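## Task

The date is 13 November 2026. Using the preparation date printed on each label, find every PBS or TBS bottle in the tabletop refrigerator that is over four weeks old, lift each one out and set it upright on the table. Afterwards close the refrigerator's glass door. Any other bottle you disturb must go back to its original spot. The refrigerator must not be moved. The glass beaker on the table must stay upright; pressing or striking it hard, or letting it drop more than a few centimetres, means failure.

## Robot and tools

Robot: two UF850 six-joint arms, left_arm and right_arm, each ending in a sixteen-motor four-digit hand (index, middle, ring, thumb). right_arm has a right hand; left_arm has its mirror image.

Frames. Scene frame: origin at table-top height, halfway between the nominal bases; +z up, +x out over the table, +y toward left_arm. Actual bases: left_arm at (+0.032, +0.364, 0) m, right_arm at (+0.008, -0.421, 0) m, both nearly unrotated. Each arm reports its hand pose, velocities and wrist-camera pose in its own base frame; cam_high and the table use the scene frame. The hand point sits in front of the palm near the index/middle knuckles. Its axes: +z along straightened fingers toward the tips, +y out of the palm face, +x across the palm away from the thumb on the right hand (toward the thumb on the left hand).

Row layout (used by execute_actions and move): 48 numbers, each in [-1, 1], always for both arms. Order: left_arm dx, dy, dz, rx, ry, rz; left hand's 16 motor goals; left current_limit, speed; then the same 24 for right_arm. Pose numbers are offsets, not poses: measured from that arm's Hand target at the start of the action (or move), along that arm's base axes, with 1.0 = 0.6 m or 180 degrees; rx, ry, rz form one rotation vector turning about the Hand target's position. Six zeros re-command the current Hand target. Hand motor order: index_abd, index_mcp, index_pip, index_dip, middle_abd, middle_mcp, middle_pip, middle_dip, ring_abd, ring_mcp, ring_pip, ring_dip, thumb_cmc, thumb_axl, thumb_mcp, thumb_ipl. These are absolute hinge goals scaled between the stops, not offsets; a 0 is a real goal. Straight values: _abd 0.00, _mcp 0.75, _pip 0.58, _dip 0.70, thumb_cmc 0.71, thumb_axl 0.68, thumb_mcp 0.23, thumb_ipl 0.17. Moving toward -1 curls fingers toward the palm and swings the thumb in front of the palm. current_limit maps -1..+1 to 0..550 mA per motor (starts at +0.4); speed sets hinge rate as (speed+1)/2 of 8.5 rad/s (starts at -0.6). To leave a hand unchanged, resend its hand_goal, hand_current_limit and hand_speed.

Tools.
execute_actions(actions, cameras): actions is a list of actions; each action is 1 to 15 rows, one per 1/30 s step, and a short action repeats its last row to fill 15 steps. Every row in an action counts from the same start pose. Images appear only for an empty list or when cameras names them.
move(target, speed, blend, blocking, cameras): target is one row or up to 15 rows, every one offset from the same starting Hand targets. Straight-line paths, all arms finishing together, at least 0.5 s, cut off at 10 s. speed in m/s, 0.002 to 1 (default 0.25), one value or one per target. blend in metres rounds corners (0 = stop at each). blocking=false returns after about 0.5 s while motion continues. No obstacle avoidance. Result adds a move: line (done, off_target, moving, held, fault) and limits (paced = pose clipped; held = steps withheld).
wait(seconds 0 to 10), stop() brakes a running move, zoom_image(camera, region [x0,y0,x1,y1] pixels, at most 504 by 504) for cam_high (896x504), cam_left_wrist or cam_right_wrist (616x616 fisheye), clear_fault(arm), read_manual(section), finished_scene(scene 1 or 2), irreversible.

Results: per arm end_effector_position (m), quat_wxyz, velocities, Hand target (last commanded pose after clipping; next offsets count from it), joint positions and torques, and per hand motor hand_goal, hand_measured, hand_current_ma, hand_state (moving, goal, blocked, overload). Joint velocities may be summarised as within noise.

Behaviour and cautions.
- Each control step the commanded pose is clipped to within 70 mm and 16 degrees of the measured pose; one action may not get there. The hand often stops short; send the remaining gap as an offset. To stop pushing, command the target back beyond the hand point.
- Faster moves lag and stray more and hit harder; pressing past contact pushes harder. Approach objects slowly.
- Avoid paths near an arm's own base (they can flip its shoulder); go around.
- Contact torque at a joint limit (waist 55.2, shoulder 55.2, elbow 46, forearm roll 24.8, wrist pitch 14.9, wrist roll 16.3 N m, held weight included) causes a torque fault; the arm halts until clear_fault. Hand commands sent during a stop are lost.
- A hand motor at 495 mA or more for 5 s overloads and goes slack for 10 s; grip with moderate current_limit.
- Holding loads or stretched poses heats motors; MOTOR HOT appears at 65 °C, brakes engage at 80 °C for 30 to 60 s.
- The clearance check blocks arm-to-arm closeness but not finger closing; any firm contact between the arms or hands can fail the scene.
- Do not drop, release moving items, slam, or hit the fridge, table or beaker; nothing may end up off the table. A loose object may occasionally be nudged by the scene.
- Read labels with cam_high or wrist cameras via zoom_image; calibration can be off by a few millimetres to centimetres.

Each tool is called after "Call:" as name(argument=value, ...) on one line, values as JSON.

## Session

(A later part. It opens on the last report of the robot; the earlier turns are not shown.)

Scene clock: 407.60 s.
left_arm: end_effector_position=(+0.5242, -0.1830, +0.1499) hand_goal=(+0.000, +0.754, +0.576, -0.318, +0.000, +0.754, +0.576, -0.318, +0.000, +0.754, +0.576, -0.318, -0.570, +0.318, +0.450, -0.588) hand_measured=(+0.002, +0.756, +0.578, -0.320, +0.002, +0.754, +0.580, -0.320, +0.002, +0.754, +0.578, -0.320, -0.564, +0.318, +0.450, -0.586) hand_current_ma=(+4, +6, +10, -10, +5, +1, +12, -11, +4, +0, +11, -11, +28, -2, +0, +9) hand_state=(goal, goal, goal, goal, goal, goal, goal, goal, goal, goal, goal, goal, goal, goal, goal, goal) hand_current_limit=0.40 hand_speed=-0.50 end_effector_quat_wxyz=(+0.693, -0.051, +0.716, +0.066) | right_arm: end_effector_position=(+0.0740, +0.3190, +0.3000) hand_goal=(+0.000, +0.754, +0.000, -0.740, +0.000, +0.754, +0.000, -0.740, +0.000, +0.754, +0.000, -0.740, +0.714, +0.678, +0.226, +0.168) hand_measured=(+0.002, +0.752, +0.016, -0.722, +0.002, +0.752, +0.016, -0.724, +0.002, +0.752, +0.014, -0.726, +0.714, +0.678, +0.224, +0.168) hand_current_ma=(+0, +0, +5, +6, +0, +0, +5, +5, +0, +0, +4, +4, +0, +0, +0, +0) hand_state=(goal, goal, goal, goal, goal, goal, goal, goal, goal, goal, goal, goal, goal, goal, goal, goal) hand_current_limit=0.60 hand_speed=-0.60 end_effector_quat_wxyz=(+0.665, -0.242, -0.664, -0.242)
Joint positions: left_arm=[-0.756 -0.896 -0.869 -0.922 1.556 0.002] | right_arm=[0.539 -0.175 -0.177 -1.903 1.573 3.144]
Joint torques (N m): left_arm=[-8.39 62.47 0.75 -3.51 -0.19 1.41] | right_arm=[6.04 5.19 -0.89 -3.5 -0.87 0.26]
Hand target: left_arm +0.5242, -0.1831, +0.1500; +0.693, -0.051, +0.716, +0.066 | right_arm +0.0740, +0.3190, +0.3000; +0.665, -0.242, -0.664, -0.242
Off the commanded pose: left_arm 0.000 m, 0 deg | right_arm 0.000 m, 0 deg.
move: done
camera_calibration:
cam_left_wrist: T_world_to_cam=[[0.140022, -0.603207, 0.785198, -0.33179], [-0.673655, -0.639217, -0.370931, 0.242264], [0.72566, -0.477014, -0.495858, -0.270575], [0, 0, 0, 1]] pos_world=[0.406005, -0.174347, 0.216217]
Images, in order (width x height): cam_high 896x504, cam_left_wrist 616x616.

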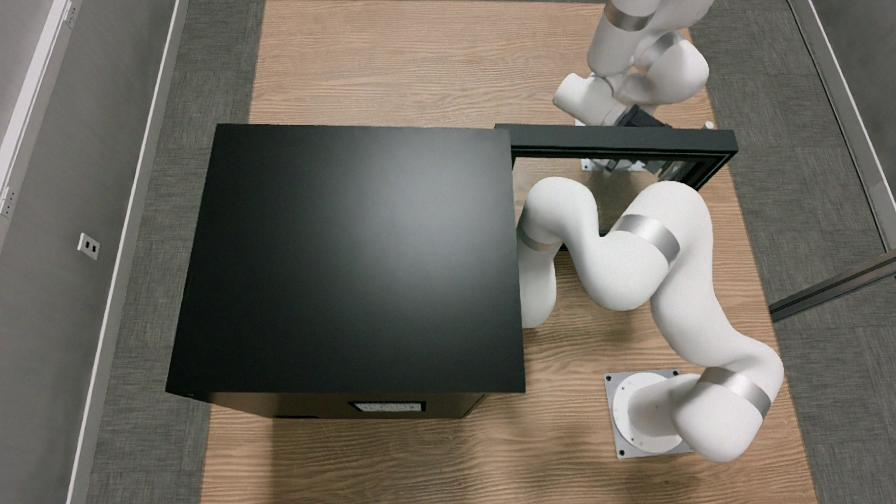

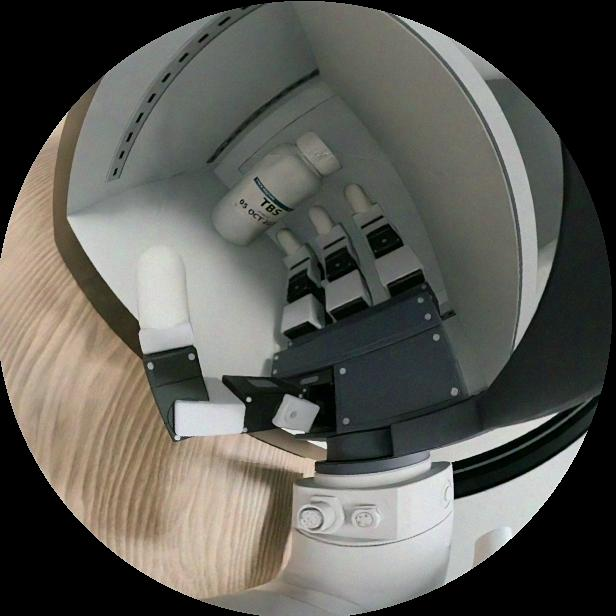

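Call:
move(target=[[0,0,0,0,0,0,0,0.959,0.504,0.406,0,0.959,0.504,0.406,0,0.959,0.504,0.406,-0.571,0.317,0.449,-0.589,0.4,-0.5,0,0,0,0,0,0,0,0.754,0.0,-0.74,0,0.754,0.0,-0.74,0,0.754,0.0,-0.74,0.714,0.678,0.226,0.168,0.6,-0.6],[-0.0108,0.0302,0,-0.0049,-0.0114,0.0583,0,0.959,0.504,0.406,0,0.959,0.504,0.406,0,0.959,0.504,0.406,-0.571,0.317,0.449,-0.589,0.4,-0.5,0,0,0,0,0,0,0,0.754,0.0,-0.74,0,0.754,0.0,-0.74,0,0.754,0.0,-0.74,0.714,0.678,0.226,0.168,0.6,-0.6]], speed=0.05, cameras=["cam_left_wrist","cam_high"])

Scene clock: 413.00 s.
left_arm: end_effector_position=(+0.5117, -0.2048, +0.1494) hand_goal=(+0.000, +0.960, +0.504, +0.406, +0.000, +0.960, +0.504, +0.406, +0.000, +0.960, +0.504, +0.406, -0.570, +0.318, +0.450, -0.588) hand_measured=(+0.004, +0.962, +0.502, +0.404, +0.002, +0.962, +0.502, +0.404, +0.002, +0.962, +0.502, +0.404, -0.564, +0.318, +0.450, -0.586) hand_current_ma=(+10, +11, -10, -10, +7, +12, -11, -11, +5, +12, -10, -11, +28, -2, +1, +9) hand_state=(goal, goal, goal, goal, goal, goal, goal, goal, goal, goal, goal, goal, goal, goal, goal, goal) hand_current_limit=0.40 hand_speed=-0.50 end_effector_quat_wxyz=(+0.695, -0.050, +0.714, +0.063) | right_arm: end_effector_position=(+0.0740, +0.3190, +0.2999) hand_goal=(+0.000, +0.754, +0.000, -0.740, +0.000, +0.754, +0.000, -0.740, +0.000, +0.754, +0.000, -0.740, +0.714, +0.678, +0.226, +0.168) hand_measured=(+0.002, +0.752, +0.016, -0.722, +0.002, +0.752, +0.016, -0.724, +0.002, +0.752, +0.014, -0.726, +0.714, +0.678, +0.224, +0.168) hand_current_ma=(+0, +0, +5, +6, +0, +0, +5, +5, +0, +0, +4, +4, +0, +0, +0, +0) hand_state=(goal, goal, goal, goal, goal, goal, goal, goal, goal, goal, goal, goal, goal, goal, goal, goal) hand_current_limit=0.60 hand_speed=-0.60 end_effector_quat_wxyz=(+0.665, -0.242, -0.664, -0.242)
Joint positions: left_arm=[-0.81 -0.905 -0.884 -0.97 1.558 0.003] | right_arm=[0.539 -0.175 -0.177 -1.903 1.572 3.144]
Joint torques (N m): left_arm=[-8.52 45.18 -15.6 0.05 1.06 -0.1] | right_arm=[6.13 4.58 -2.8 -3.26 2.22 0.28]
Hand target: left_arm +0.5117, -0.2048, +0.1494; +0.695, -0.050, +0.714, +0.063 (not the last commanded pose) | right_arm +0.0740, +0.3190, +0.3000; +0.665, -0.242, -0.664, -0.242
Off the commanded pose: left_arm 0.040 m, 11 deg | right_arm 0.000 m, 0 deg.
TORQUE FAULT: the external load on joint 1 (waist) of the left arm reached its load limit, and that arm stopped. The contact can be on any part of that arm beyond that joint, not only on its tool. A torque fault puts only its own arm into a fault stop. That arm's remaining commands of this call were not run. The hold on joint 1 (waist) of that arm was moved back by the arm itself, up to 3 degrees, as the stop began. That arm is still stopped at the end of this call. While its stop runs, that arm, its gripper or tool too, takes no new command.
CLEAR FAULT: the left arm stays stopped (state 4) until you call clear_fault(arm="left_arm").
End effector pose when the fault began: left_arm: position (+0.5218, -0.1786, +0.1496), quat_wxyz (+0.694, -0.069, +0.712, +0.080)
Joint positions when the fault began: left_arm=[-0.759 -0.905 -0.885 -0.97 1.557 0.003]
move: fault (left_arm); path passed 1 of 2 targets
camera_calibration:
cam_left_wrist: T_world_to_cam=[[0.130918, -0.602021, 0.787675, -0.338232], [-0.674665, -0.636263, -0.374162, 0.221366], [0.726421, -0.482432, -0.48946, -0.274618], [0, 0, 0, 1]] pos_world=[0.393117, -0.195261, 0.214829]
Images, in order (width x height): cam_high 896x504, cam_left_wrist 616x616.

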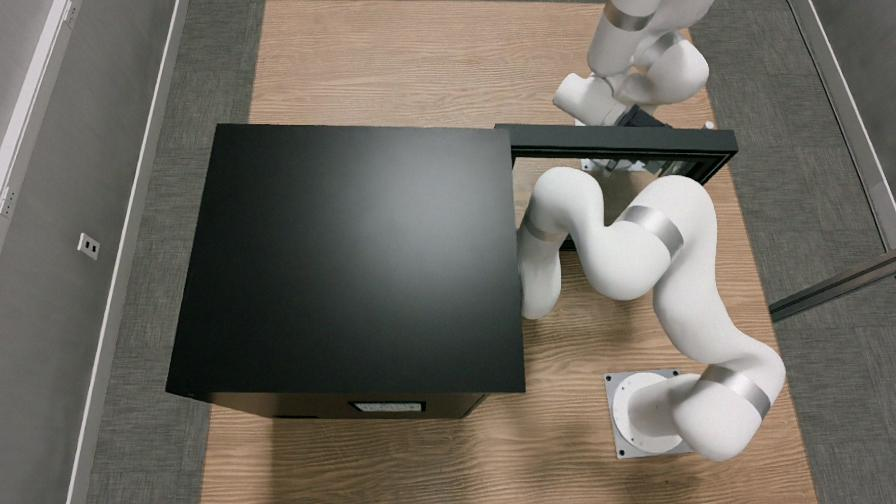

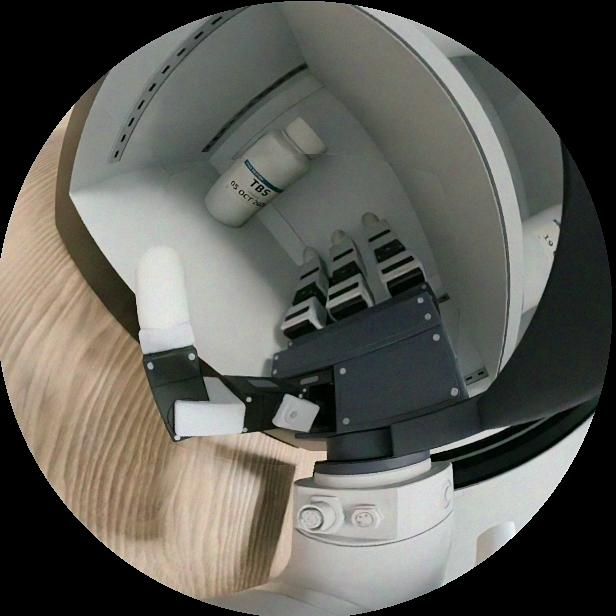

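Call:
clear_fault(arm="left_arm", cameras=["all"])

Scene clock: 420.80 s.
left_arm: end_effector_position=(+0.5117, -0.2048, +0.1494) hand_goal=(+0.000, +0.960, +0.504, +0.406, +0.000, +0.960, +0.504, +0.406, +0.000, +0.960, +0.504, +0.406, -0.570, +0.318, +0.450, -0.588) hand_measured=(+0.004, +0.962, +0.502, +0.404, +0.002, +0.962, +0.502, +0.404, +0.002, +0.962, +0.502, +0.404, -0.564, +0.318, +0.450, -0.586) hand_current_ma=(+10, +11, -10, -10, +7, +12, -11, -11, +5, +12, -10, -11, +28, -2, +1, +9) hand_state=(goal, goal, goal, goal, goal, goal, goal, goal, goal, goal, goal, goal, goal, goal, goal, goal) hand_current_limit=0.40 hand_speed=-0.50 end_effector_quat_wxyz=(+0.695, -0.050, +0.714, +0.063) | right_arm: end_effector_position=(+0.0740, +0.3190, +0.3000) hand_goal=(+0.000, +0.754, +0.000, -0.740, +0.000, +0.754, +0.000, -0.740, +0.000, +0.754, +0.000, -0.740, +0.714, +0.678, +0.226, +0.168) hand_measured=(+0.002, +0.752, +0.016, -0.722, +0.002, +0.752, +0.016, -0.724, +0.002, +0.752, +0.014, -0.726, +0.714, +0.678, +0.224, +0.168) hand_current_ma=(+0, +0, +5, +6, +0, +0, +5, +5, +0, +0, +4, +4, +0, +0, +0, +0) hand_state=(goal, goal, goal, goal, goal, goal, goal, goal, goal, goal, goal, goal, goal, goal, goal, goal) hand_current_limit=0.60 hand_speed=-0.60 end_effector_quat_wxyz=(+0.665, -0.242, -0.664, -0.242)
Joint positions: left_arm=[-0.81 -0.905 -0.884 -0.97 1.558 0.003] | right_arm=[0.539 -0.175 -0.177 -1.903 1.573 3.144]
Joint torques (N m): left_arm=[-9.8 46.25 -15.3 0.48 1.08 -0.06] | right_arm=[5.81 7.06 -11.8 -3.3 3.53 0.37]
Hand target: left_arm +0.5117, -0.2048, +0.1494; +0.695, -0.050, +0.714, +0.063 (not the last commanded pose) | right_arm +0.0740, +0.3190, +0.3000; +0.665, -0.242, -0.664, -0.242
Off the commanded pose: left_arm 0.040 m, 11 deg | right_arm 0.000 m, 0 deg.
TORQUE FAULT, CONTINUED: the left arm's stop, for the torque fault of joint 1 (waist) that an earlier result reported, is over. The call counts as one of the actions that you can send in this scene. The hold on joint 1 (waist) of that arm was moved back by the arm itself, up to 3 degrees, as the stop began. That arm's target is now where it stood when the stop ended, not its last command. That arm keeps its grip as last carried out and accepts commands again: back off and push less far.
CLEAR FAULT: your call cleared the left arm's torque fault. If a joint's load stays at its limit, that arm stops again at once.
camera_calibration:
cam_left_wrist: T_world_to_cam=[[0.130918, -0.602021, 0.787675, -0.338232], [-0.674665, -0.636263, -0.374162, 0.221366], [0.726421, -0.482432, -0.48946, -0.274618], [0, 0, 0, 1]] pos_world=[0.393117, -0.195261, 0.214829]
cam_right_wrist: T_world_to_cam=[[0.430393, 0.443212, -0.786337, 0.0938082], [0.199052, -0.896307, -0.396247, 0.340302], [-0.88042, 0.0140203, -0.473987, 0.32791], [0, 0, 0, 1]] pos_world=[0.180587, 0.258841, 0.364034]

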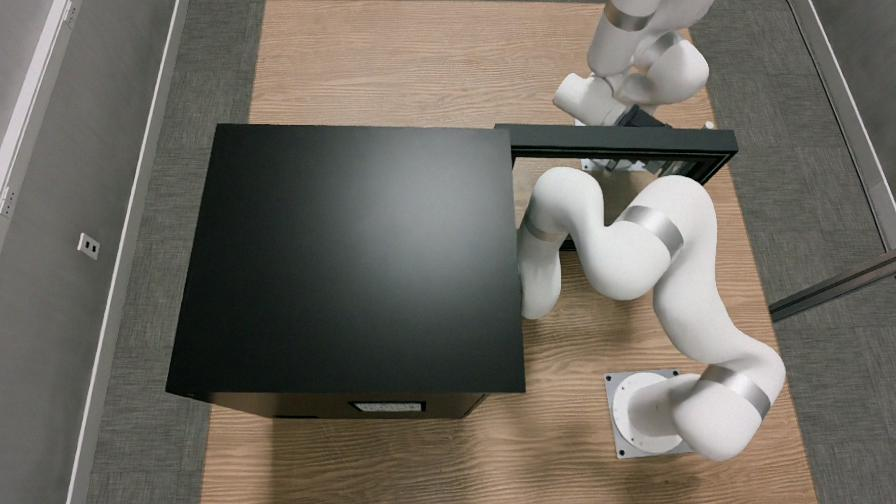

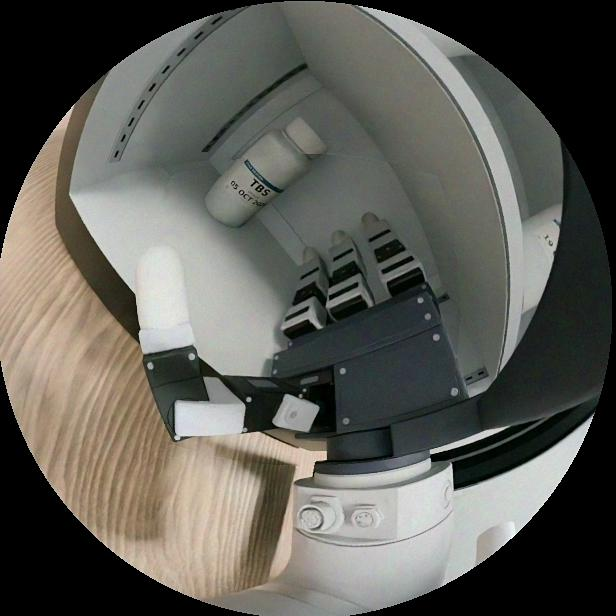

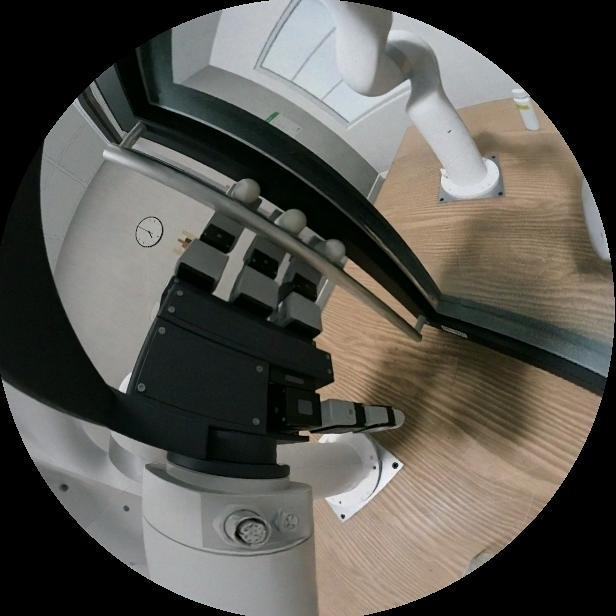

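Call:
execute_actions(actions=[])

Scene clock: 424.73 s.
left_arm: end_effector_position=(+0.5117, -0.2048, +0.1494) hand_goal=(+0.000, +0.960, +0.504, +0.406, +0.000, +0.960, +0.504, +0.406, +0.000, +0.960, +0.504, +0.406, -0.570, +0.318, +0.450, -0.588) hand_measured=(+0.004, +0.962, +0.502, +0.404, +0.002, +0.962, +0.502, +0.404, +0.002, +0.962, +0.502, +0.404, -0.564, +0.318, +0.450, -0.586) hand_current_ma=(+10, +11, -10, -10, +7, +12, -11, -11, +5, +12, -10, -11, +28, -2, +1, +9) hand_state=(goal, goal, goal, goal, goal, goal, goal, goal, goal, goal, goal, goal, goal, goal, goal, goal) hand_current_limit=0.40 hand_speed=-0.50 end_effector_quat_wxyz=(+0.695, -0.050, +0.714, +0.063) | right_arm: end_effector_position=(+0.0740, +0.3190, +0.3000) hand_goal=(+0.000, +0.754, +0.000, -0.740, +0.000, +0.754, +0.000, -0.740, +0.000, +0.754, +0.000, -0.740, +0.714, +0.678, +0.226, +0.168) hand_measured=(+0.002, +0.752, +0.016, -0.722, +0.002, +0.752, +0.016, -0.724, +0.002, +0.752, +0.014, -0.726, +0.714, +0.678, +0.224, +0.168) hand_current_ma=(+0, +0, +5, +6, +0, +0, +5, +5, +0, +0, +4, +4, +0, +0, +0, +0) hand_state=(goal, goal, goal, goal, goal, goal, goal, goal, goal, goal, goal, goal, goal, goal, goal, goal) hand_current_limit=0.60 hand_speed=-0.60 end_effector_quat_wxyz=(+0.665, -0.242, -0.664, -0.242)
Joint positions: left_arm=[-0.81 -0.905 -0.884 -0.97 1.558 0.003] | right_arm=[0.539 -0.175 -0.177 -1.903 1.573 3.144]
Joint velocities: within noise
Joint torques (N m): left_arm=[-0.58 45.3 -10.06 -0.32 1.18 -0.06] | right_arm=[5.76 5.6 -11.34 -3.4 3.47 0.24]
Motor temperatures (°C): left_arm=[27 32 27 36 34 32] | right_arm=[30 34 34 33 31 31]
Hand target: left_arm +0.5117, -0.2048, +0.1494; +0.695, -0.050, +0.714, +0.063 (not the last commanded pose) | right_arm +0.0740, +0.3190, +0.3000; +0.665, -0.242, -0.664, -0.242
Off the commanded pose: left_arm 0.040 m, 11 deg | right_arm 0.000 m, 0 deg.
camera_calibration:
cam_left_wrist: T_world_to_cam=[[0.130918, -0.602021, 0.787675, -0.338232], [-0.674665, -0.636263, -0.374162, 0.221366], [0.726421, -0.482432, -0.48946, -0.274618], [0, 0, 0, 1]] pos_world=[0.393117, -0.195261, 0.214829]
cam_right_wrist: T_world_to_cam=[[0.430393, 0.443212, -0.786337, 0.0938082], [0.199052, -0.896307, -0.396247, 0.340302], [-0.88042, 0.0140203, -0.473987, 0.32791], [0, 0, 0, 1]] pos_world=[0.180587, 0.258841, 0.364034]

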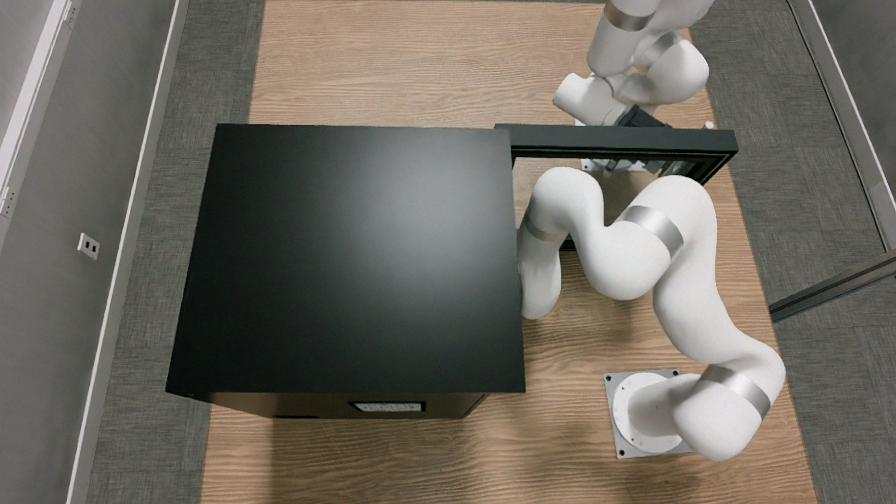

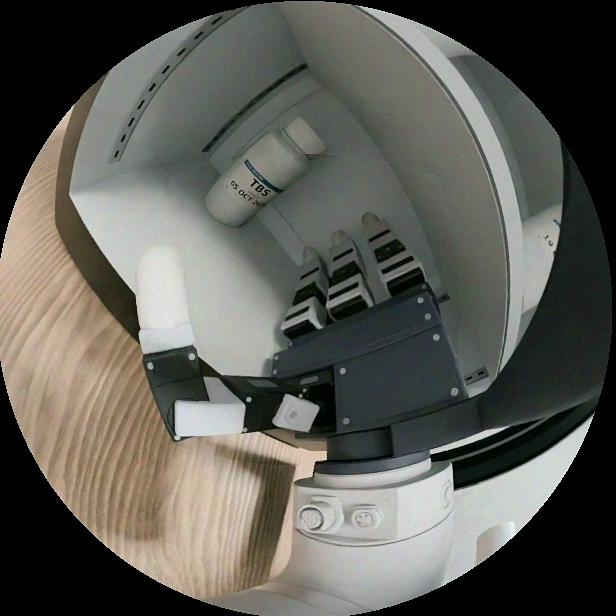

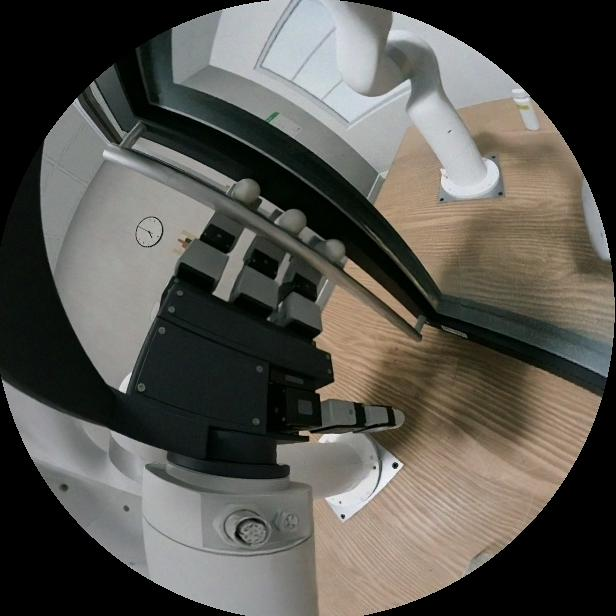

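Call:
move(target=[-0.1395,0.0997,-0.004,-0.0043,-0.0094,0.06, 0.25,0.754,0.577,0.696, 0,-0.616,-0.591,0.406, -0.25,0.754,0.577,0.696, 0.714,0.678,-0.787,0.168, 0.4,-0.5, 0,0,0,0,0,0, 0,0.754,0.0,-0.74, 0,0.754,0.0,-0.74, 0,0.754,0.0,-0.74, 0.714,0.678,0.226,0.168, 0.6,-0.6], speed=0.15, cameras=["cam_left_wrist","cam_high"])

Scene clock: 445.57 s.
left_arm: end_effector_position=(+0.4280, -0.1450, +0.1470) hand_goal=(+0.250, +0.754, +0.578, +0.696, +0.000, -0.616, -0.590, +0.406, -0.250, +0.754, +0.578, +0.696, +0.714, +0.678, -0.786, +0.168) hand_measured=(+0.252, +0.756, +0.576, +0.694, +0.002, -0.614, -0.588, +0.406, -0.238, +0.756, +0.576, +0.694, +0.552, +0.648, -0.446, +0.182) hand_current_ma=(+4, +7, -6, -8, +7, +9, +11, -2, +42, +8, -11, -11, -385, -166, +385, +76) hand_state=(goal, goal, goal, goal, goal, goal, goal, goal, goal, goal, goal, goal, blocked, blocked, blocked, goal) hand_current_limit=0.40 hand_speed=-0.50 end_effector_quat_wxyz=(+0.696, -0.123, +0.696, +0.123) | right_arm: end_effector_position=(+0.0740, +0.3190, +0.3000) hand_goal=(+0.000, +0.754, +0.000, -0.740, +0.000, +0.754, +0.000, -0.740, +0.000, +0.754, +0.000, -0.740, +0.714, +0.678, +0.226, +0.168) hand_measured=(+0.002, +0.752, +0.016, -0.722, +0.002, +0.752, +0.016, -0.724, +0.002, +0.752, +0.014, -0.726, +0.714, +0.678, +0.224, +0.168) hand_current_ma=(+0, +0, +5, +6, +0, +0, +5, +5, +0, +0, +4, +4, +0, +0, +0, +0) hand_state=(goal, goal, goal, goal, goal, goal, goal, goal, goal, goal, goal, goal, goal, goal, goal, goal) hand_current_limit=0.60 hand_speed=-0.60 end_effector_quat_wxyz=(+0.665, -0.242, -0.664, -0.242)
Joint positions: left_arm=[-0.875 -0.881 -0.743 -1.227 1.618 -0.13] | right_arm=[0.539 -0.175 -0.177 -1.903 1.573 3.144]
Joint torques (N m): left_arm=[-9.16 59.87 0.61 -2.48 2.77 -2.03] | right_arm=[6.69 5.78 -11.54 -3.09 3.39 0.24]
Hand target: left_arm +0.4280, -0.1450, +0.1470; +0.696, -0.123, +0.696, +0.123 | right_arm +0.0740, +0.3190, +0.3000; +0.665, -0.242, -0.664, -0.242
Off the commanded pose: left_arm 0.000 m, 0 deg | right_arm 0.000 m, 0 deg.
move: done
camera_calibration:
cam_left_wrist: T_world_to_cam=[[0.217053, -0.558394, 0.800677, -0.321791], [-0.531946, -0.755405, -0.382618, 0.124907], [0.818487, -0.342868, -0.460998, -0.209494], [0, 0, 0, 1]] pos_world=[0.307758, -0.15716, 0.208866]
Images, in order (width x height): cam_high 896x504, cam_left_wrist 616x616.

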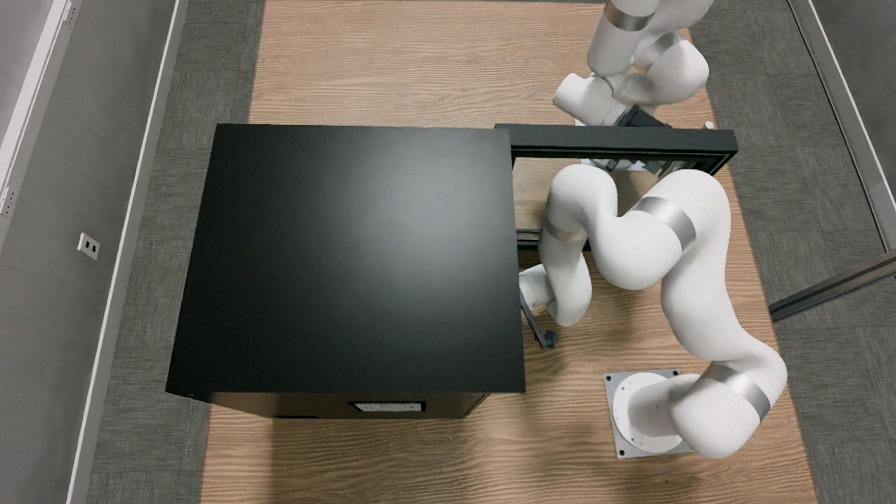

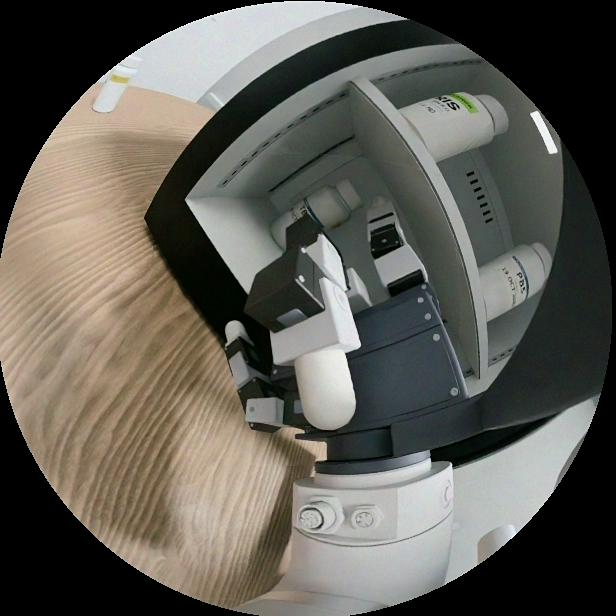

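Call:
move(target=[0.0368,-0.1018,-0.1078,-0.3237,-0.1178,0, 0.25,0.754,0.577,0.696, 0,-0.616,-0.591,0.406, -0.25,0.754,0.577,0.696, 0.55,0.678,-0.35,-0.1, 0.4,-0.5, 0,0,0,0,0,0, 0,0.754,0.0,-0.74, 0,0.754,0.0,-0.74, 0,0.754,0.0,-0.74, 0.714,0.678,0.226,0.168, 0.6,-0.6], speed=0.15, cameras=["cam_left_wrist","cam_high"])

Scene clock: 451.07 s.
left_arm: end_effector_position=(+0.4501, -0.2060, +0.0824) hand_goal=(+0.250, +0.754, +0.578, +0.696, +0.000, -0.616, -0.590, +0.406, -0.250, +0.754, +0.578, +0.696, +0.550, +0.678, -0.350, -0.100) hand_measured=(+0.252, +0.748, +0.576, +0.694, +0.002, -0.614, -0.588, +0.406, -0.242, +0.748, +0.576, +0.694, +0.358, +0.164, -0.400, -0.132) hand_current_ma=(+4, -23, -6, -8, +7, +9, +11, -2, +26, -26, -11, -11, -385, -385, -296, -200) hand_state=(goal, goal, goal, goal, goal, goal, goal, goal, goal, goal, goal, goal, blocked, blocked, blocked, blocked) hand_current_limit=0.40 hand_speed=-0.50 end_effector_quat_wxyz=(+0.660, -0.464, +0.534, -0.254) | right_arm: end_effector_position=(+0.0740, +0.3190, +0.3000) hand_goal=(+0.000, +0.754, +0.000, -0.740, +0.000, +0.754, +0.000, -0.740, +0.000, +0.754, +0.000, -0.740, +0.714, +0.678, +0.226, +0.168) hand_measured=(+0.002, +0.752, +0.016, -0.722, +0.002, +0.752, +0.016, -0.724, +0.002, +0.752, +0.014, -0.726, +0.714, +0.678, +0.224, +0.168) hand_current_ma=(+0, +0, +5, +6, +0, +0, +5, +5, +0, +0, +4, +4, +0, +0, +0, +0) hand_state=(goal, goal, goal, goal, goal, goal, goal, goal, goal, goal, goal, goal, goal, goal, goal, goal) hand_current_limit=0.60 hand_speed=-0.60 end_effector_quat_wxyz=(+0.665, -0.242, -0.664, -0.242)
Joint positions: left_arm=[-0.876 -0.885 -0.744 -1.228 1.619 -1.215] | right_arm=[0.539 -0.175 -0.177 -1.903 1.573 3.144]
Joint torques (N m): left_arm=[8.21 24.8 -0.12 4.03 2.83 -2.34] | right_arm=[6 6.92 -11.65 -3.47 3.19 0.29]
Hand target: left_arm +0.4501, -0.2060, +0.0823; +0.660, -0.464, +0.534, -0.254 | right_arm +0.0740, +0.3190, +0.3000; +0.665, -0.242, -0.664, -0.242
Off the commanded pose: left_arm 0.000 m, 0 deg | right_arm 0.000 m, 0 deg.
move: done
camera_calibration:
cam_left_wrist: T_world_to_cam=[[-0.133355, 0.404586, 0.904725, 0.038651], [-0.512159, -0.809667, 0.286586, -0.00941849], [0.848475, -0.425146, 0.315185, -0.372717], [0, 0, 0, 1]] pos_world=[0.316572, -0.181723, 0.0852057]
Images, in order (width x height): cam_high 896x504, cam_left_wrist 616x616.

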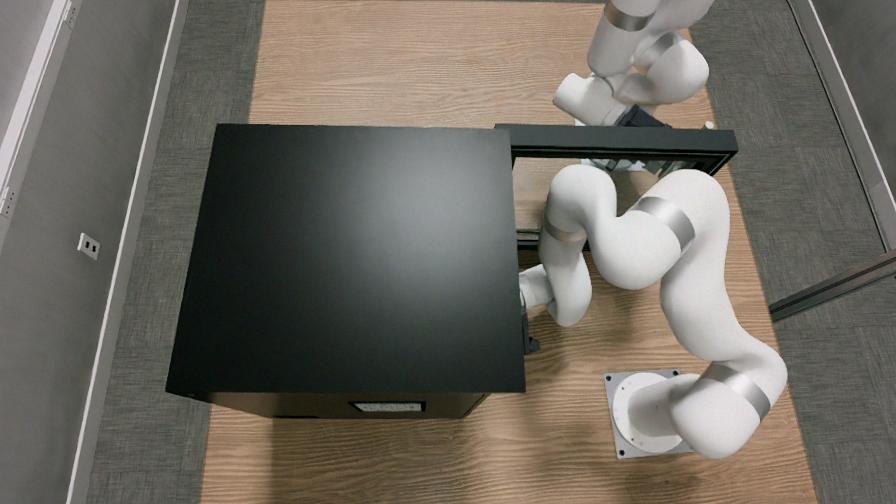

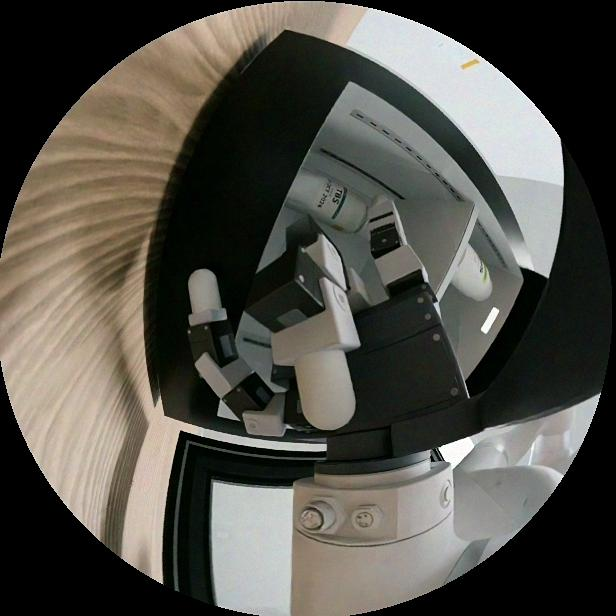

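Call:
move(target=[-0.0667,0.025,0.005,0,0,0, 0.25,0.754,0.577,0.696, 0,-0.616,-0.591,0.406, -0.25,0.754,0.577,0.696, 0.36,0.4,-0.2,0.1, 0.4,-0.5, 0,0,0,0,0,0, 0,0.754,0.0,-0.74, 0,0.754,0.0,-0.74, 0,0.754,0.0,-0.74, 0.714,0.678,0.226,0.168, 0.6,-0.6], speed=0.15, cameras=["cam_left_wrist"])

Call:
move(target=[0,0,0,0,0,0, 0.25,0.754,0.577,0.696, 0,-0.616,-0.591,0.406, -0.25,0.754,0.577,0.696, -0.571,0.678,-0.73,0.168, 0.4,-0.5, 0,0,0,0,0,0, 0,0.754,0.0,-0.74, 0,0.754,0.0,-0.74, 0,0.754,0.0,-0.74, 0.714,0.678,0.226,0.168, 0.6,-0.6], speed=0.15, cameras=["cam_left_wrist","cam_high"])

Scene clock: 452.93 s.
left_arm: end_effector_position=(+0.4101, -0.1911, +0.0854) hand_goal=(+0.250, +0.754, +0.578, +0.696, +0.000, -0.616, -0.590, +0.406, -0.250, +0.754, +0.578, +0.696, +0.360, +0.400, -0.200, +0.100) hand_measured=(+0.252, +0.748, +0.576, +0.694, +0.002, -0.614, -0.588, +0.406, -0.244, +0.748, +0.576, +0.694, +0.348, +0.396, -0.200, +0.098) hand_current_ma=(+4, -24, -6, -8, +7, +9, +11, -2, +24, -27, -11, -11, -47, -24, -3, -8) hand_state=(goal, goal, goal, goal, goal, goal, goal, goal, goal, goal, goal, goal, goal, goal, goal, goal) hand_current_limit=0.40 hand_speed=-0.50 end_effector_quat_wxyz=(+0.660, -0.464, +0.533, -0.254) | right_arm: end_effector_position=(+0.0740, +0.3190, +0.3000) hand_goal=(+0.000, +0.754, +0.000, -0.740, +0.000, +0.754, +0.000, -0.740, +0.000, +0.754, +0.000, -0.740, +0.714, +0.678, +0.226, +0.168) hand_measured=(+0.002, +0.752, +0.016, -0.722, +0.002, +0.752, +0.016, -0.724, +0.002, +0.752, +0.014, -0.726, +0.714, +0.678, +0.224, +0.168) hand_current_ma=(+0, +0, +5, +6, +0, +0, +5, +5, +0, +0, +4, +4, +0, +0, +0, +0) hand_state=(goal, goal, goal, goal, goal, goal, goal, goal, goal, goal, goal, goal, goal, goal, goal, goal) hand_current_limit=0.60 hand_speed=-0.60 end_effector_quat_wxyz=(+0.665, -0.242, -0.664, -0.242)
Joint positions: left_arm=[-0.935 -0.859 -0.651 -1.29 1.629 -1.282] | right_arm=[0.539 -0.175 -0.177 -1.903 1.573 3.144]
Joint torques (N m): left_arm=[-7.78 58.04 4.7 -3.6 2.31 -1.61] | right_arm=[5.83 6.51 -11 -3.28 3.04 0.38]
Hand target: left_arm +0.4101, -0.1910, +0.0853; +0.660, -0.464, +0.534, -0.254 | right_arm +0.0740, +0.3190, +0.3000; +0.665, -0.242, -0.664, -0.242
Off the commanded pose: left_arm 0.000 m, 0 deg | right_arm 0.000 m, 0 deg.
move: done
camera_calibration:
cam_left_wrist: T_world_to_cam=[[-0.133443, 0.404629, 0.904692, 0.0245682], [-0.512226, -0.809634, 0.28656, -0.0185934], [0.84842, -0.425168, 0.315301, -0.333346], [0, 0, 0, 1]] pos_world=[0.276572, -0.166723, 0.0882059]
Images, in order (width x height): cam_left_wrist 616x616.

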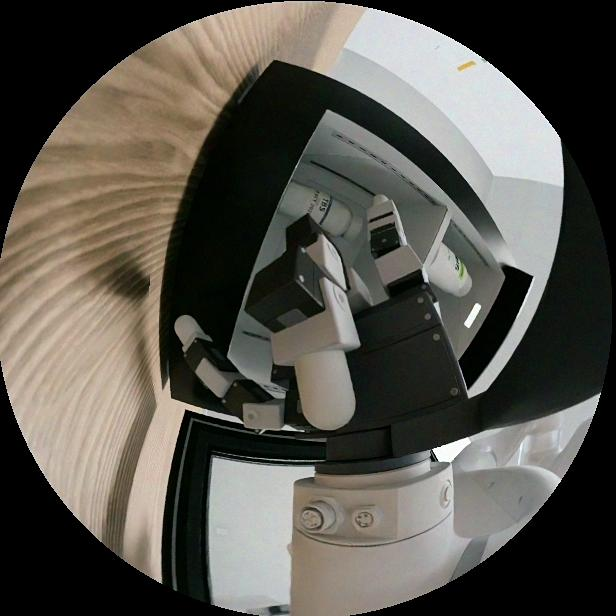

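Scene clock: 453.73 s.
left_arm: end_effector_position=(+0.4101, -0.1910, +0.0854) hand_goal=(+0.250, +0.754, +0.578, +0.696, +0.000, -0.616, -0.590, +0.406, -0.250, +0.754, +0.578, +0.696, -0.570, +0.678, -0.730, +0.168) hand_measured=(+0.252, +0.748, +0.576, +0.694, +0.002, -0.614, -0.588, +0.406, -0.244, +0.748, +0.576, +0.694, -0.564, +0.678, -0.720, +0.168) hand_current_ma=(+4, -24, -6, -8, +7, +9, +11, -2, +24, -27, -11, -11, +25, -1, +51, -5) hand_state=(goal, goal, goal, goal, goal, goal, goal, goal, goal, goal, goal, goal, goal, goal, goal, goal) hand_current_limit=0.40 hand_speed=-0.50 end_effector_quat_wxyz=(+0.660, -0.464, +0.533, -0.254) | right_arm: end_effector_position=(+0.0740, +0.3190, +0.3000) hand_goal=(+0.000, +0.754, +0.000, -0.740, +0.000, +0.754, +0.000, -0.740, +0.000, +0.754, +0.000, -0.740, +0.714, +0.678, +0.226, +0.168) hand_measured=(+0.002, +0.752, +0.016, -0.722, +0.002, +0.752, +0.016, -0.724, +0.002, +0.752, +0.014, -0.726, +0.714, +0.678, +0.224, +0.168) hand_current_ma=(+0, +0, +5, +6, +0, +0, +5, +5, +0, +0, +4, +4, +0, +0, +0, +0) hand_state=(goal, goal, goal, goal, goal, goal, goal, goal, goal, goal, goal, goal, goal, goal, goal, goal) hand_current_limit=0.60 hand_speed=-0.60 end_effector_quat_wxyz=(+0.665, -0.242, -0.664, -0.242)
Joint positions: left_arm=[-0.935 -0.859 -0.651 -1.29 1.629 -1.283] | right_arm=[0.539 -0.175 -0.177 -1.903 1.573 3.144]
Joint torques (N m): left_arm=[-9.48 56.77 4.19 -3.51 1.7 -1.54] | right_arm=[5.95 6.07 -11.48 -3.23 2.99 0.34]
Hand target: left_arm +0.4101, -0.1910, +0.0853; +0.660, -0.464, +0.534, -0.254 | right_arm +0.0740, +0.3190, +0.3000; +0.665, -0.242, -0.664, -0.242
Off the commanded pose: left_arm 0.000 m, 0 deg | right_arm 0.000 m, 0 deg.
move: done
camera_calibration:
cam_left_wrist: T_world_to_cam=[[-0.133432, 0.404624, 0.904696, 0.0245507], [-0.512184, -0.809655, 0.286576, -0.0186612], [0.848448, -0.425133, 0.315276, -0.33326], [0, 0, 0, 1]] pos_world=[0.276472, -0.166723, 0.0882059]
Images, in order (width x height): cam_high 896x504, cam_left_wrist 616x616.

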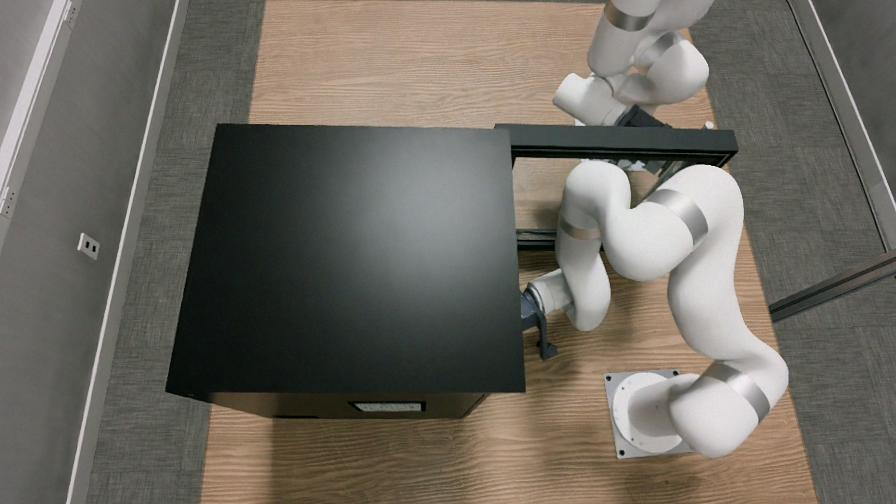

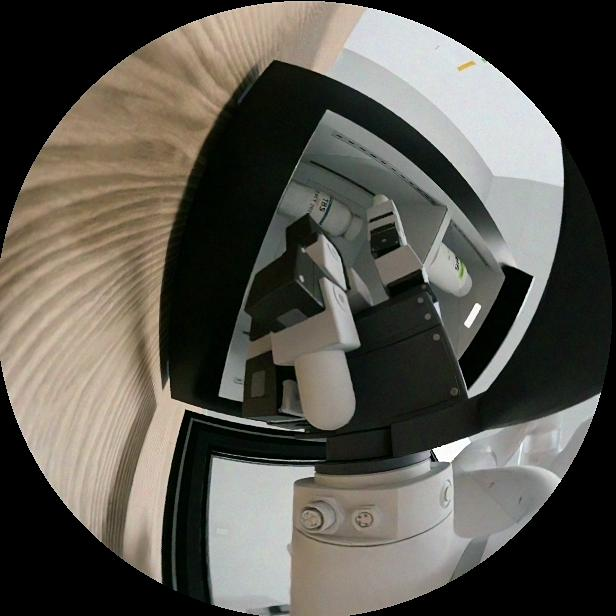

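Call:
zoom_image(camera="cam_left_wrist", region=[240, 100, 480, 340])

Scaled by 2.100 from the camera's 616x616 image, which has a finer 880x880 frame.

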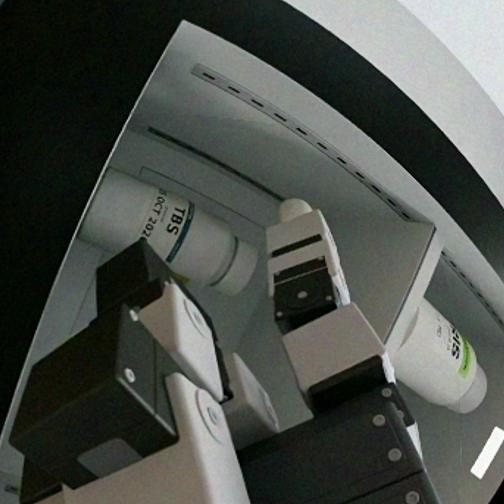

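Call:
move(target=[[0,0,0,0,0,0, 0.25,0.754,0.577,0.696, 0,1,1,1, -0.25,0.754,0.577,0.696, -0.85,0.678,-0.8,0.168, 0.4,-0.5, 0,0,0,0,0,0, 0,0.754,0.0,-0.74, 0,0.754,0.0,-0.74, 0,0.754,0.0,-0.74, 0.714,0.678,0.226,0.168, 0.6,-0.6],[0.0795,-0.0333,-0.0317,0,0,0.0517, 0.25,0.754,0.577,0.696, 0,1,1,1, -0.25,0.754,0.577,0.696, -0.85,0.678,-0.8,0.168, 0.4,-0.5, 0,0,0,0,0,0, 0,0.754,0.0,-0.74, 0,0.754,0.0,-0.74, 0,0.754,0.0,-0.74, 0.714,0.678,0.226,0.168, 0.6,-0.6]], speed=0.15, cameras=["cam_left_wrist","cam_high"])

Scene clock: 458.83 s.
left_arm: end_effector_position=(+0.4578, -0.2110, +0.0664) hand_goal=(+0.250, +0.754, +0.578, +0.696, +0.000, +1.000, +1.000, +1.000, -0.250, +0.754, +0.578, +0.696, -0.850, +0.678, -0.800, +0.168) hand_measured=(+0.252, +0.748, +0.576, +0.694, -0.414, -0.376, +0.312, +0.998, -0.244, +0.748, +0.576, +0.694, -0.822, +0.678, -0.790, +0.190) hand_current_ma=(+4, -28, -6, -8, -385, -383, -383, -12, +23, -30, -11, -11, +125, -2, +49, +136) hand_state=(goal, goal, goal, goal, blocked, blocked, blocked, goal, goal, goal, goal, goal, blocked, goal, goal, blocked) hand_current_limit=0.40 hand_speed=-0.50 end_effector_quat_wxyz=(+0.679, -0.506, +0.494, -0.199) | right_arm: end_effector_position=(+0.0740, +0.3190, +0.3000) hand_goal=(+0.000, +0.754, +0.000, -0.740, +0.000, +0.754, +0.000, -0.740, +0.000, +0.754, +0.000, -0.740, +0.714, +0.678, +0.226, +0.168) hand_measured=(+0.002, +0.752, +0.016, -0.722, +0.002, +0.752, +0.016, -0.724, +0.002, +0.752, +0.014, -0.726, +0.714, +0.678, +0.224, +0.168) hand_current_ma=(+0, +0, +5, +6, +0, +0, +5, +5, +0, +0, +4, +4, +0, +0, +0, +0) hand_state=(goal, goal, goal, goal, goal, goal, goal, goal, goal, goal, goal, goal, goal, goal, goal, goal) hand_current_limit=0.60 hand_speed=-0.60 end_effector_quat_wxyz=(+0.665, -0.242, -0.664, -0.242)
Joint positions: left_arm=[-0.884 -0.957 -0.878 -1.396 1.585 -1.161] | right_arm=[0.539 -0.175 -0.177 -1.903 1.573 3.144]
Joint torques (N m): left_arm=[14.64 12.95 -21.13 0.94 -4.97 -0.78] | right_arm=[6.06 7.92 -11.12 -3.23 2.77 0.3]
Hand target: left_arm +0.4578, -0.2110, +0.0663; +0.678, -0.506, +0.494, -0.199 | right_arm +0.0740, +0.3190, +0.3000; +0.665, -0.242, -0.664, -0.242
Off the commanded pose: left_arm 0.000 m, 0 deg | right_arm 0.000 m, 0 deg.
move: done
camera_calibration:
cam_left_wrist: T_world_to_cam=[[-0.19724, 0.377582, 0.904725, 0.0796586], [-0.374625, -0.881847, 0.286362, -0.0831042], [0.905954, -0.28245, 0.315387, -0.372488], [0, 0, 0, 1]] pos_world=[0.322036, -0.208572, 0.0692065]
Images, in order (width x height): cam_high 896x504, cam_left_wrist 616x616.

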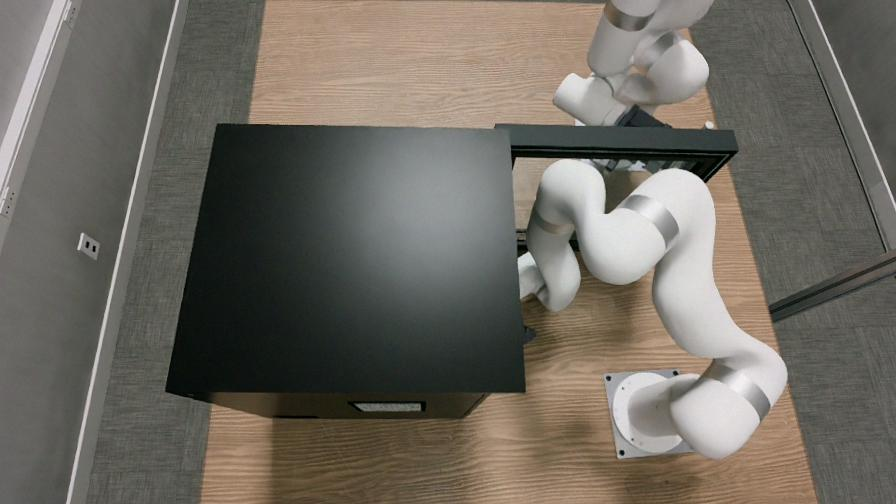

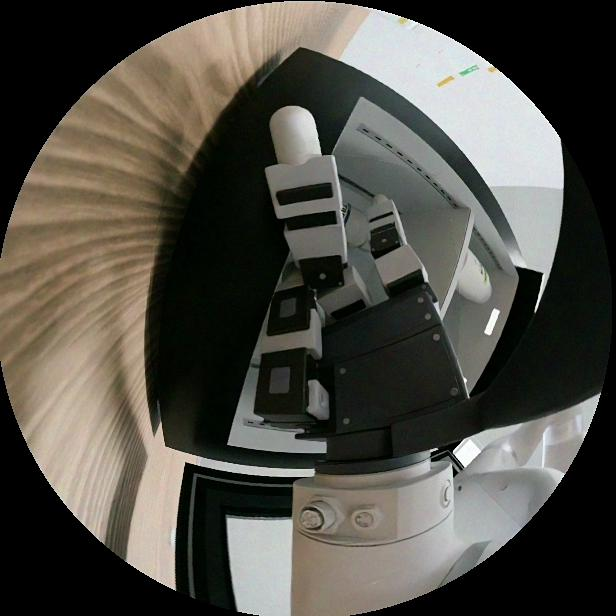

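Call:
move(target=[-0.0795,0.0333,0.0317,0,0,-0.0517, 0.25,0.754,0.577,0.696, -0.3,-0.45,0.312,0.9, -0.25,0.754,0.577,0.696, -0.8,0.678,-0.8,0.168, 0.4,-0.5, 0,0,0,0,0,0, 0,0.754,0.0,-0.74, 0,0.754,0.0,-0.74, 0,0.754,0.0,-0.74, 0.714,0.678,0.226,0.168, 0.6,-0.6], speed=0.1, cameras=["cam_left_wrist"])

Call:
move(target=[0,0,0,0,0,0, 0.25,0.754,0.577,0.696, 0,1,1,1, -0.25,0.754,0.577,0.696, -0.571,0.678,-0.73,0.168, 0.4,-0.5, 0,0,0,0,0,0, 0,0.754,0.0,-0.74, 0,0.754,0.0,-0.74, 0,0.754,0.0,-0.74, 0.714,0.678,0.226,0.168, 0.6,-0.6], speed=0.1, cameras=["cam_left_wrist"])

Scene clock: 461.87 s.
left_arm: end_effector_position=(+0.4101, -0.1910, +0.0853) hand_goal=(+0.250, +0.754, +0.578, +0.696, -0.300, -0.450, +0.312, +0.900, -0.250, +0.754, +0.578, +0.696, -0.800, +0.678, -0.800, +0.168) hand_measured=(+0.252, +0.748, +0.576, +0.694, -0.324, -0.370, +0.310, +0.902, -0.244, +0.748, +0.576, +0.694, -0.790, +0.668, -0.800, +0.188) hand_current_ma=(+4, -28, -6, -8, -94, +385, -8, +11, +23, -30, -11, -11, +41, -56, +1, +114) hand_state=(goal, goal, goal, goal, blocked, blocked, goal, goal, goal, goal, goal, goal, goal, goal, goal, goal) hand_current_limit=0.40 hand_speed=-0.50 end_effector_quat_wxyz=(+0.660, -0.464, +0.533, -0.254) | right_arm: end_effector_position=(+0.0740, +0.3190, +0.3000) hand_goal=(+0.000, +0.754, +0.000, -0.740, +0.000, +0.754, +0.000, -0.740, +0.000, +0.754, +0.000, -0.740, +0.714, +0.678, +0.226, +0.168) hand_measured=(+0.002, +0.752, +0.016, -0.722, +0.002, +0.752, +0.016, -0.724, +0.002, +0.752, +0.014, -0.726, +0.714, +0.678, +0.224, +0.168) hand_current_ma=(+0, +0, +5, +6, +0, +0, +5, +5, +0, +0, +4, +4, +0, +0, +0, +0) hand_state=(goal, goal, goal, goal, goal, goal, goal, goal, goal, goal, goal, goal, goal, goal, goal, goal) hand_current_limit=0.60 hand_speed=-0.60 end_effector_quat_wxyz=(+0.665, -0.242, -0.664, -0.242)
Joint positions: left_arm=[-0.935 -0.859 -0.651 -1.29 1.629 -1.282] | right_arm=[0.539 -0.175 -0.177 -1.903 1.573 3.144]
Joint torques (N m): left_arm=[-8.45 57.33 4.69 3.16 2.58 -1.61] | right_arm=[6.2 6.52 -10.92 -3.21 2.58 0.38]
Hand target: left_arm +0.4101, -0.1910, +0.0853; +0.660, -0.464, +0.534, -0.254 | right_arm +0.0740, +0.3190, +0.3000; +0.665, -0.242, -0.664, -0.242
Off the commanded pose: left_arm 0.000 m, 0 deg | right_arm 0.000 m, 0 deg.
move: done
camera_calibration:
cam_left_wrist: T_world_to_cam=[[-0.133493, 0.404596, 0.9047, 0.0245759], [-0.512108, -0.809712, 0.286552, -0.0186382], [0.848484, -0.425051, 0.315288, -0.333343], [0, 0, 0, 1]] pos_world=[0.276572, -0.166723, 0.0882059]
Images, in order (width x height): cam_left_wrist 616x616.

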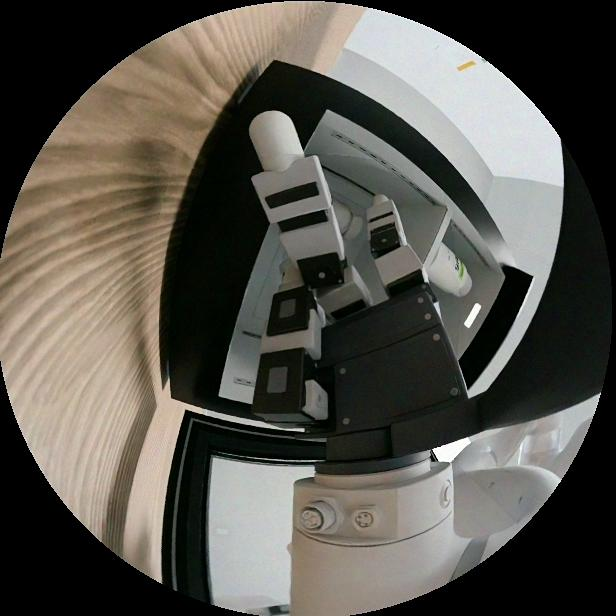

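Scene clock: 462.37 s.
left_arm: end_effector_position=(+0.4100, -0.1910, +0.0853) hand_goal=(+0.250, +0.754, +0.578, +0.696, +0.000, +1.000, +1.000, +1.000, -0.250, +0.754, +0.578, +0.696, -0.570, +0.678, -0.730, +0.168) hand_measured=(+0.252, +0.748, +0.576, +0.694, -0.008, -0.156, +0.626, +0.986, -0.244, +0.748, +0.576, +0.694, -0.570, +0.678, -0.728, +0.172) hand_current_ma=(+4, -28, -6, -8, -26, -385, -385, -60, +23, -30, -11, -11, -3, +0, +8, +21) hand_state=(goal, goal, goal, goal, goal, blocked, blocked, goal, goal, goal, goal, goal, goal, goal, goal, goal) hand_current_limit=0.40 hand_speed=-0.50 end_effector_quat_wxyz=(+0.660, -0.464, +0.534, -0.254) | right_arm: end_effector_position=(+0.0740, +0.3190, +0.3000) hand_goal=(+0.000, +0.754, +0.000, -0.740, +0.000, +0.754, +0.000, -0.740, +0.000, +0.754, +0.000, -0.740, +0.714, +0.678, +0.226, +0.168) hand_measured=(+0.002, +0.752, +0.016, -0.722, +0.002, +0.752, +0.016, -0.724, +0.002, +0.752, +0.014, -0.726, +0.714, +0.678, +0.224, +0.168) hand_current_ma=(+0, +0, +5, +6, +0, +0, +5, +5, +0, +0, +4, +4, +0, +0, +0, +0) hand_state=(goal, goal, goal, goal, goal, goal, goal, goal, goal, goal, goal, goal, goal, goal, goal, goal) hand_current_limit=0.60 hand_speed=-0.60 end_effector_quat_wxyz=(+0.665, -0.242, -0.664, -0.242)
Joint positions: left_arm=[-0.935 -0.859 -0.651 -1.29 1.629 -1.283] | right_arm=[0.539 -0.175 -0.177 -1.903 1.573 3.144]
Joint torques (N m): left_arm=[-7.22 58.23 1.88 2.51 2.49 -1.41] | right_arm=[5.59 6.7 -11.04 -3.53 2.62 0.33]
Hand target: left_arm +0.4101, -0.1910, +0.0853; +0.660, -0.464, +0.534, -0.254 | right_arm +0.0740, +0.3190, +0.3000; +0.665, -0.242, -0.664, -0.242
Off the commanded pose: left_arm 0.000 m, 0 deg | right_arm 0.000 m, 0 deg.
move: done
camera_calibration:
cam_left_wrist: T_world_to_cam=[[-0.133355, 0.404586, 0.904725, 0.0245206], [-0.512159, -0.809667, 0.286586, -0.0186708], [0.848475, -0.425146, 0.315185, -0.333262], [0, 0, 0, 1]] pos_world=[0.276472, -0.166723, 0.0882057]
Images, in order (width x height): cam_left_wrist 616x616.

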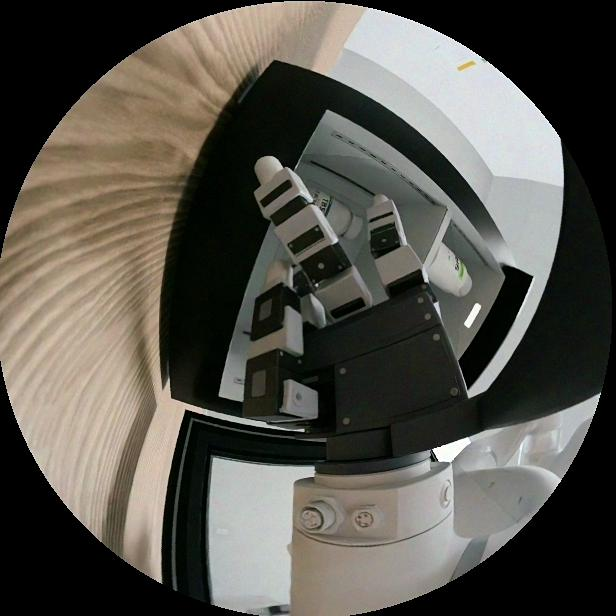

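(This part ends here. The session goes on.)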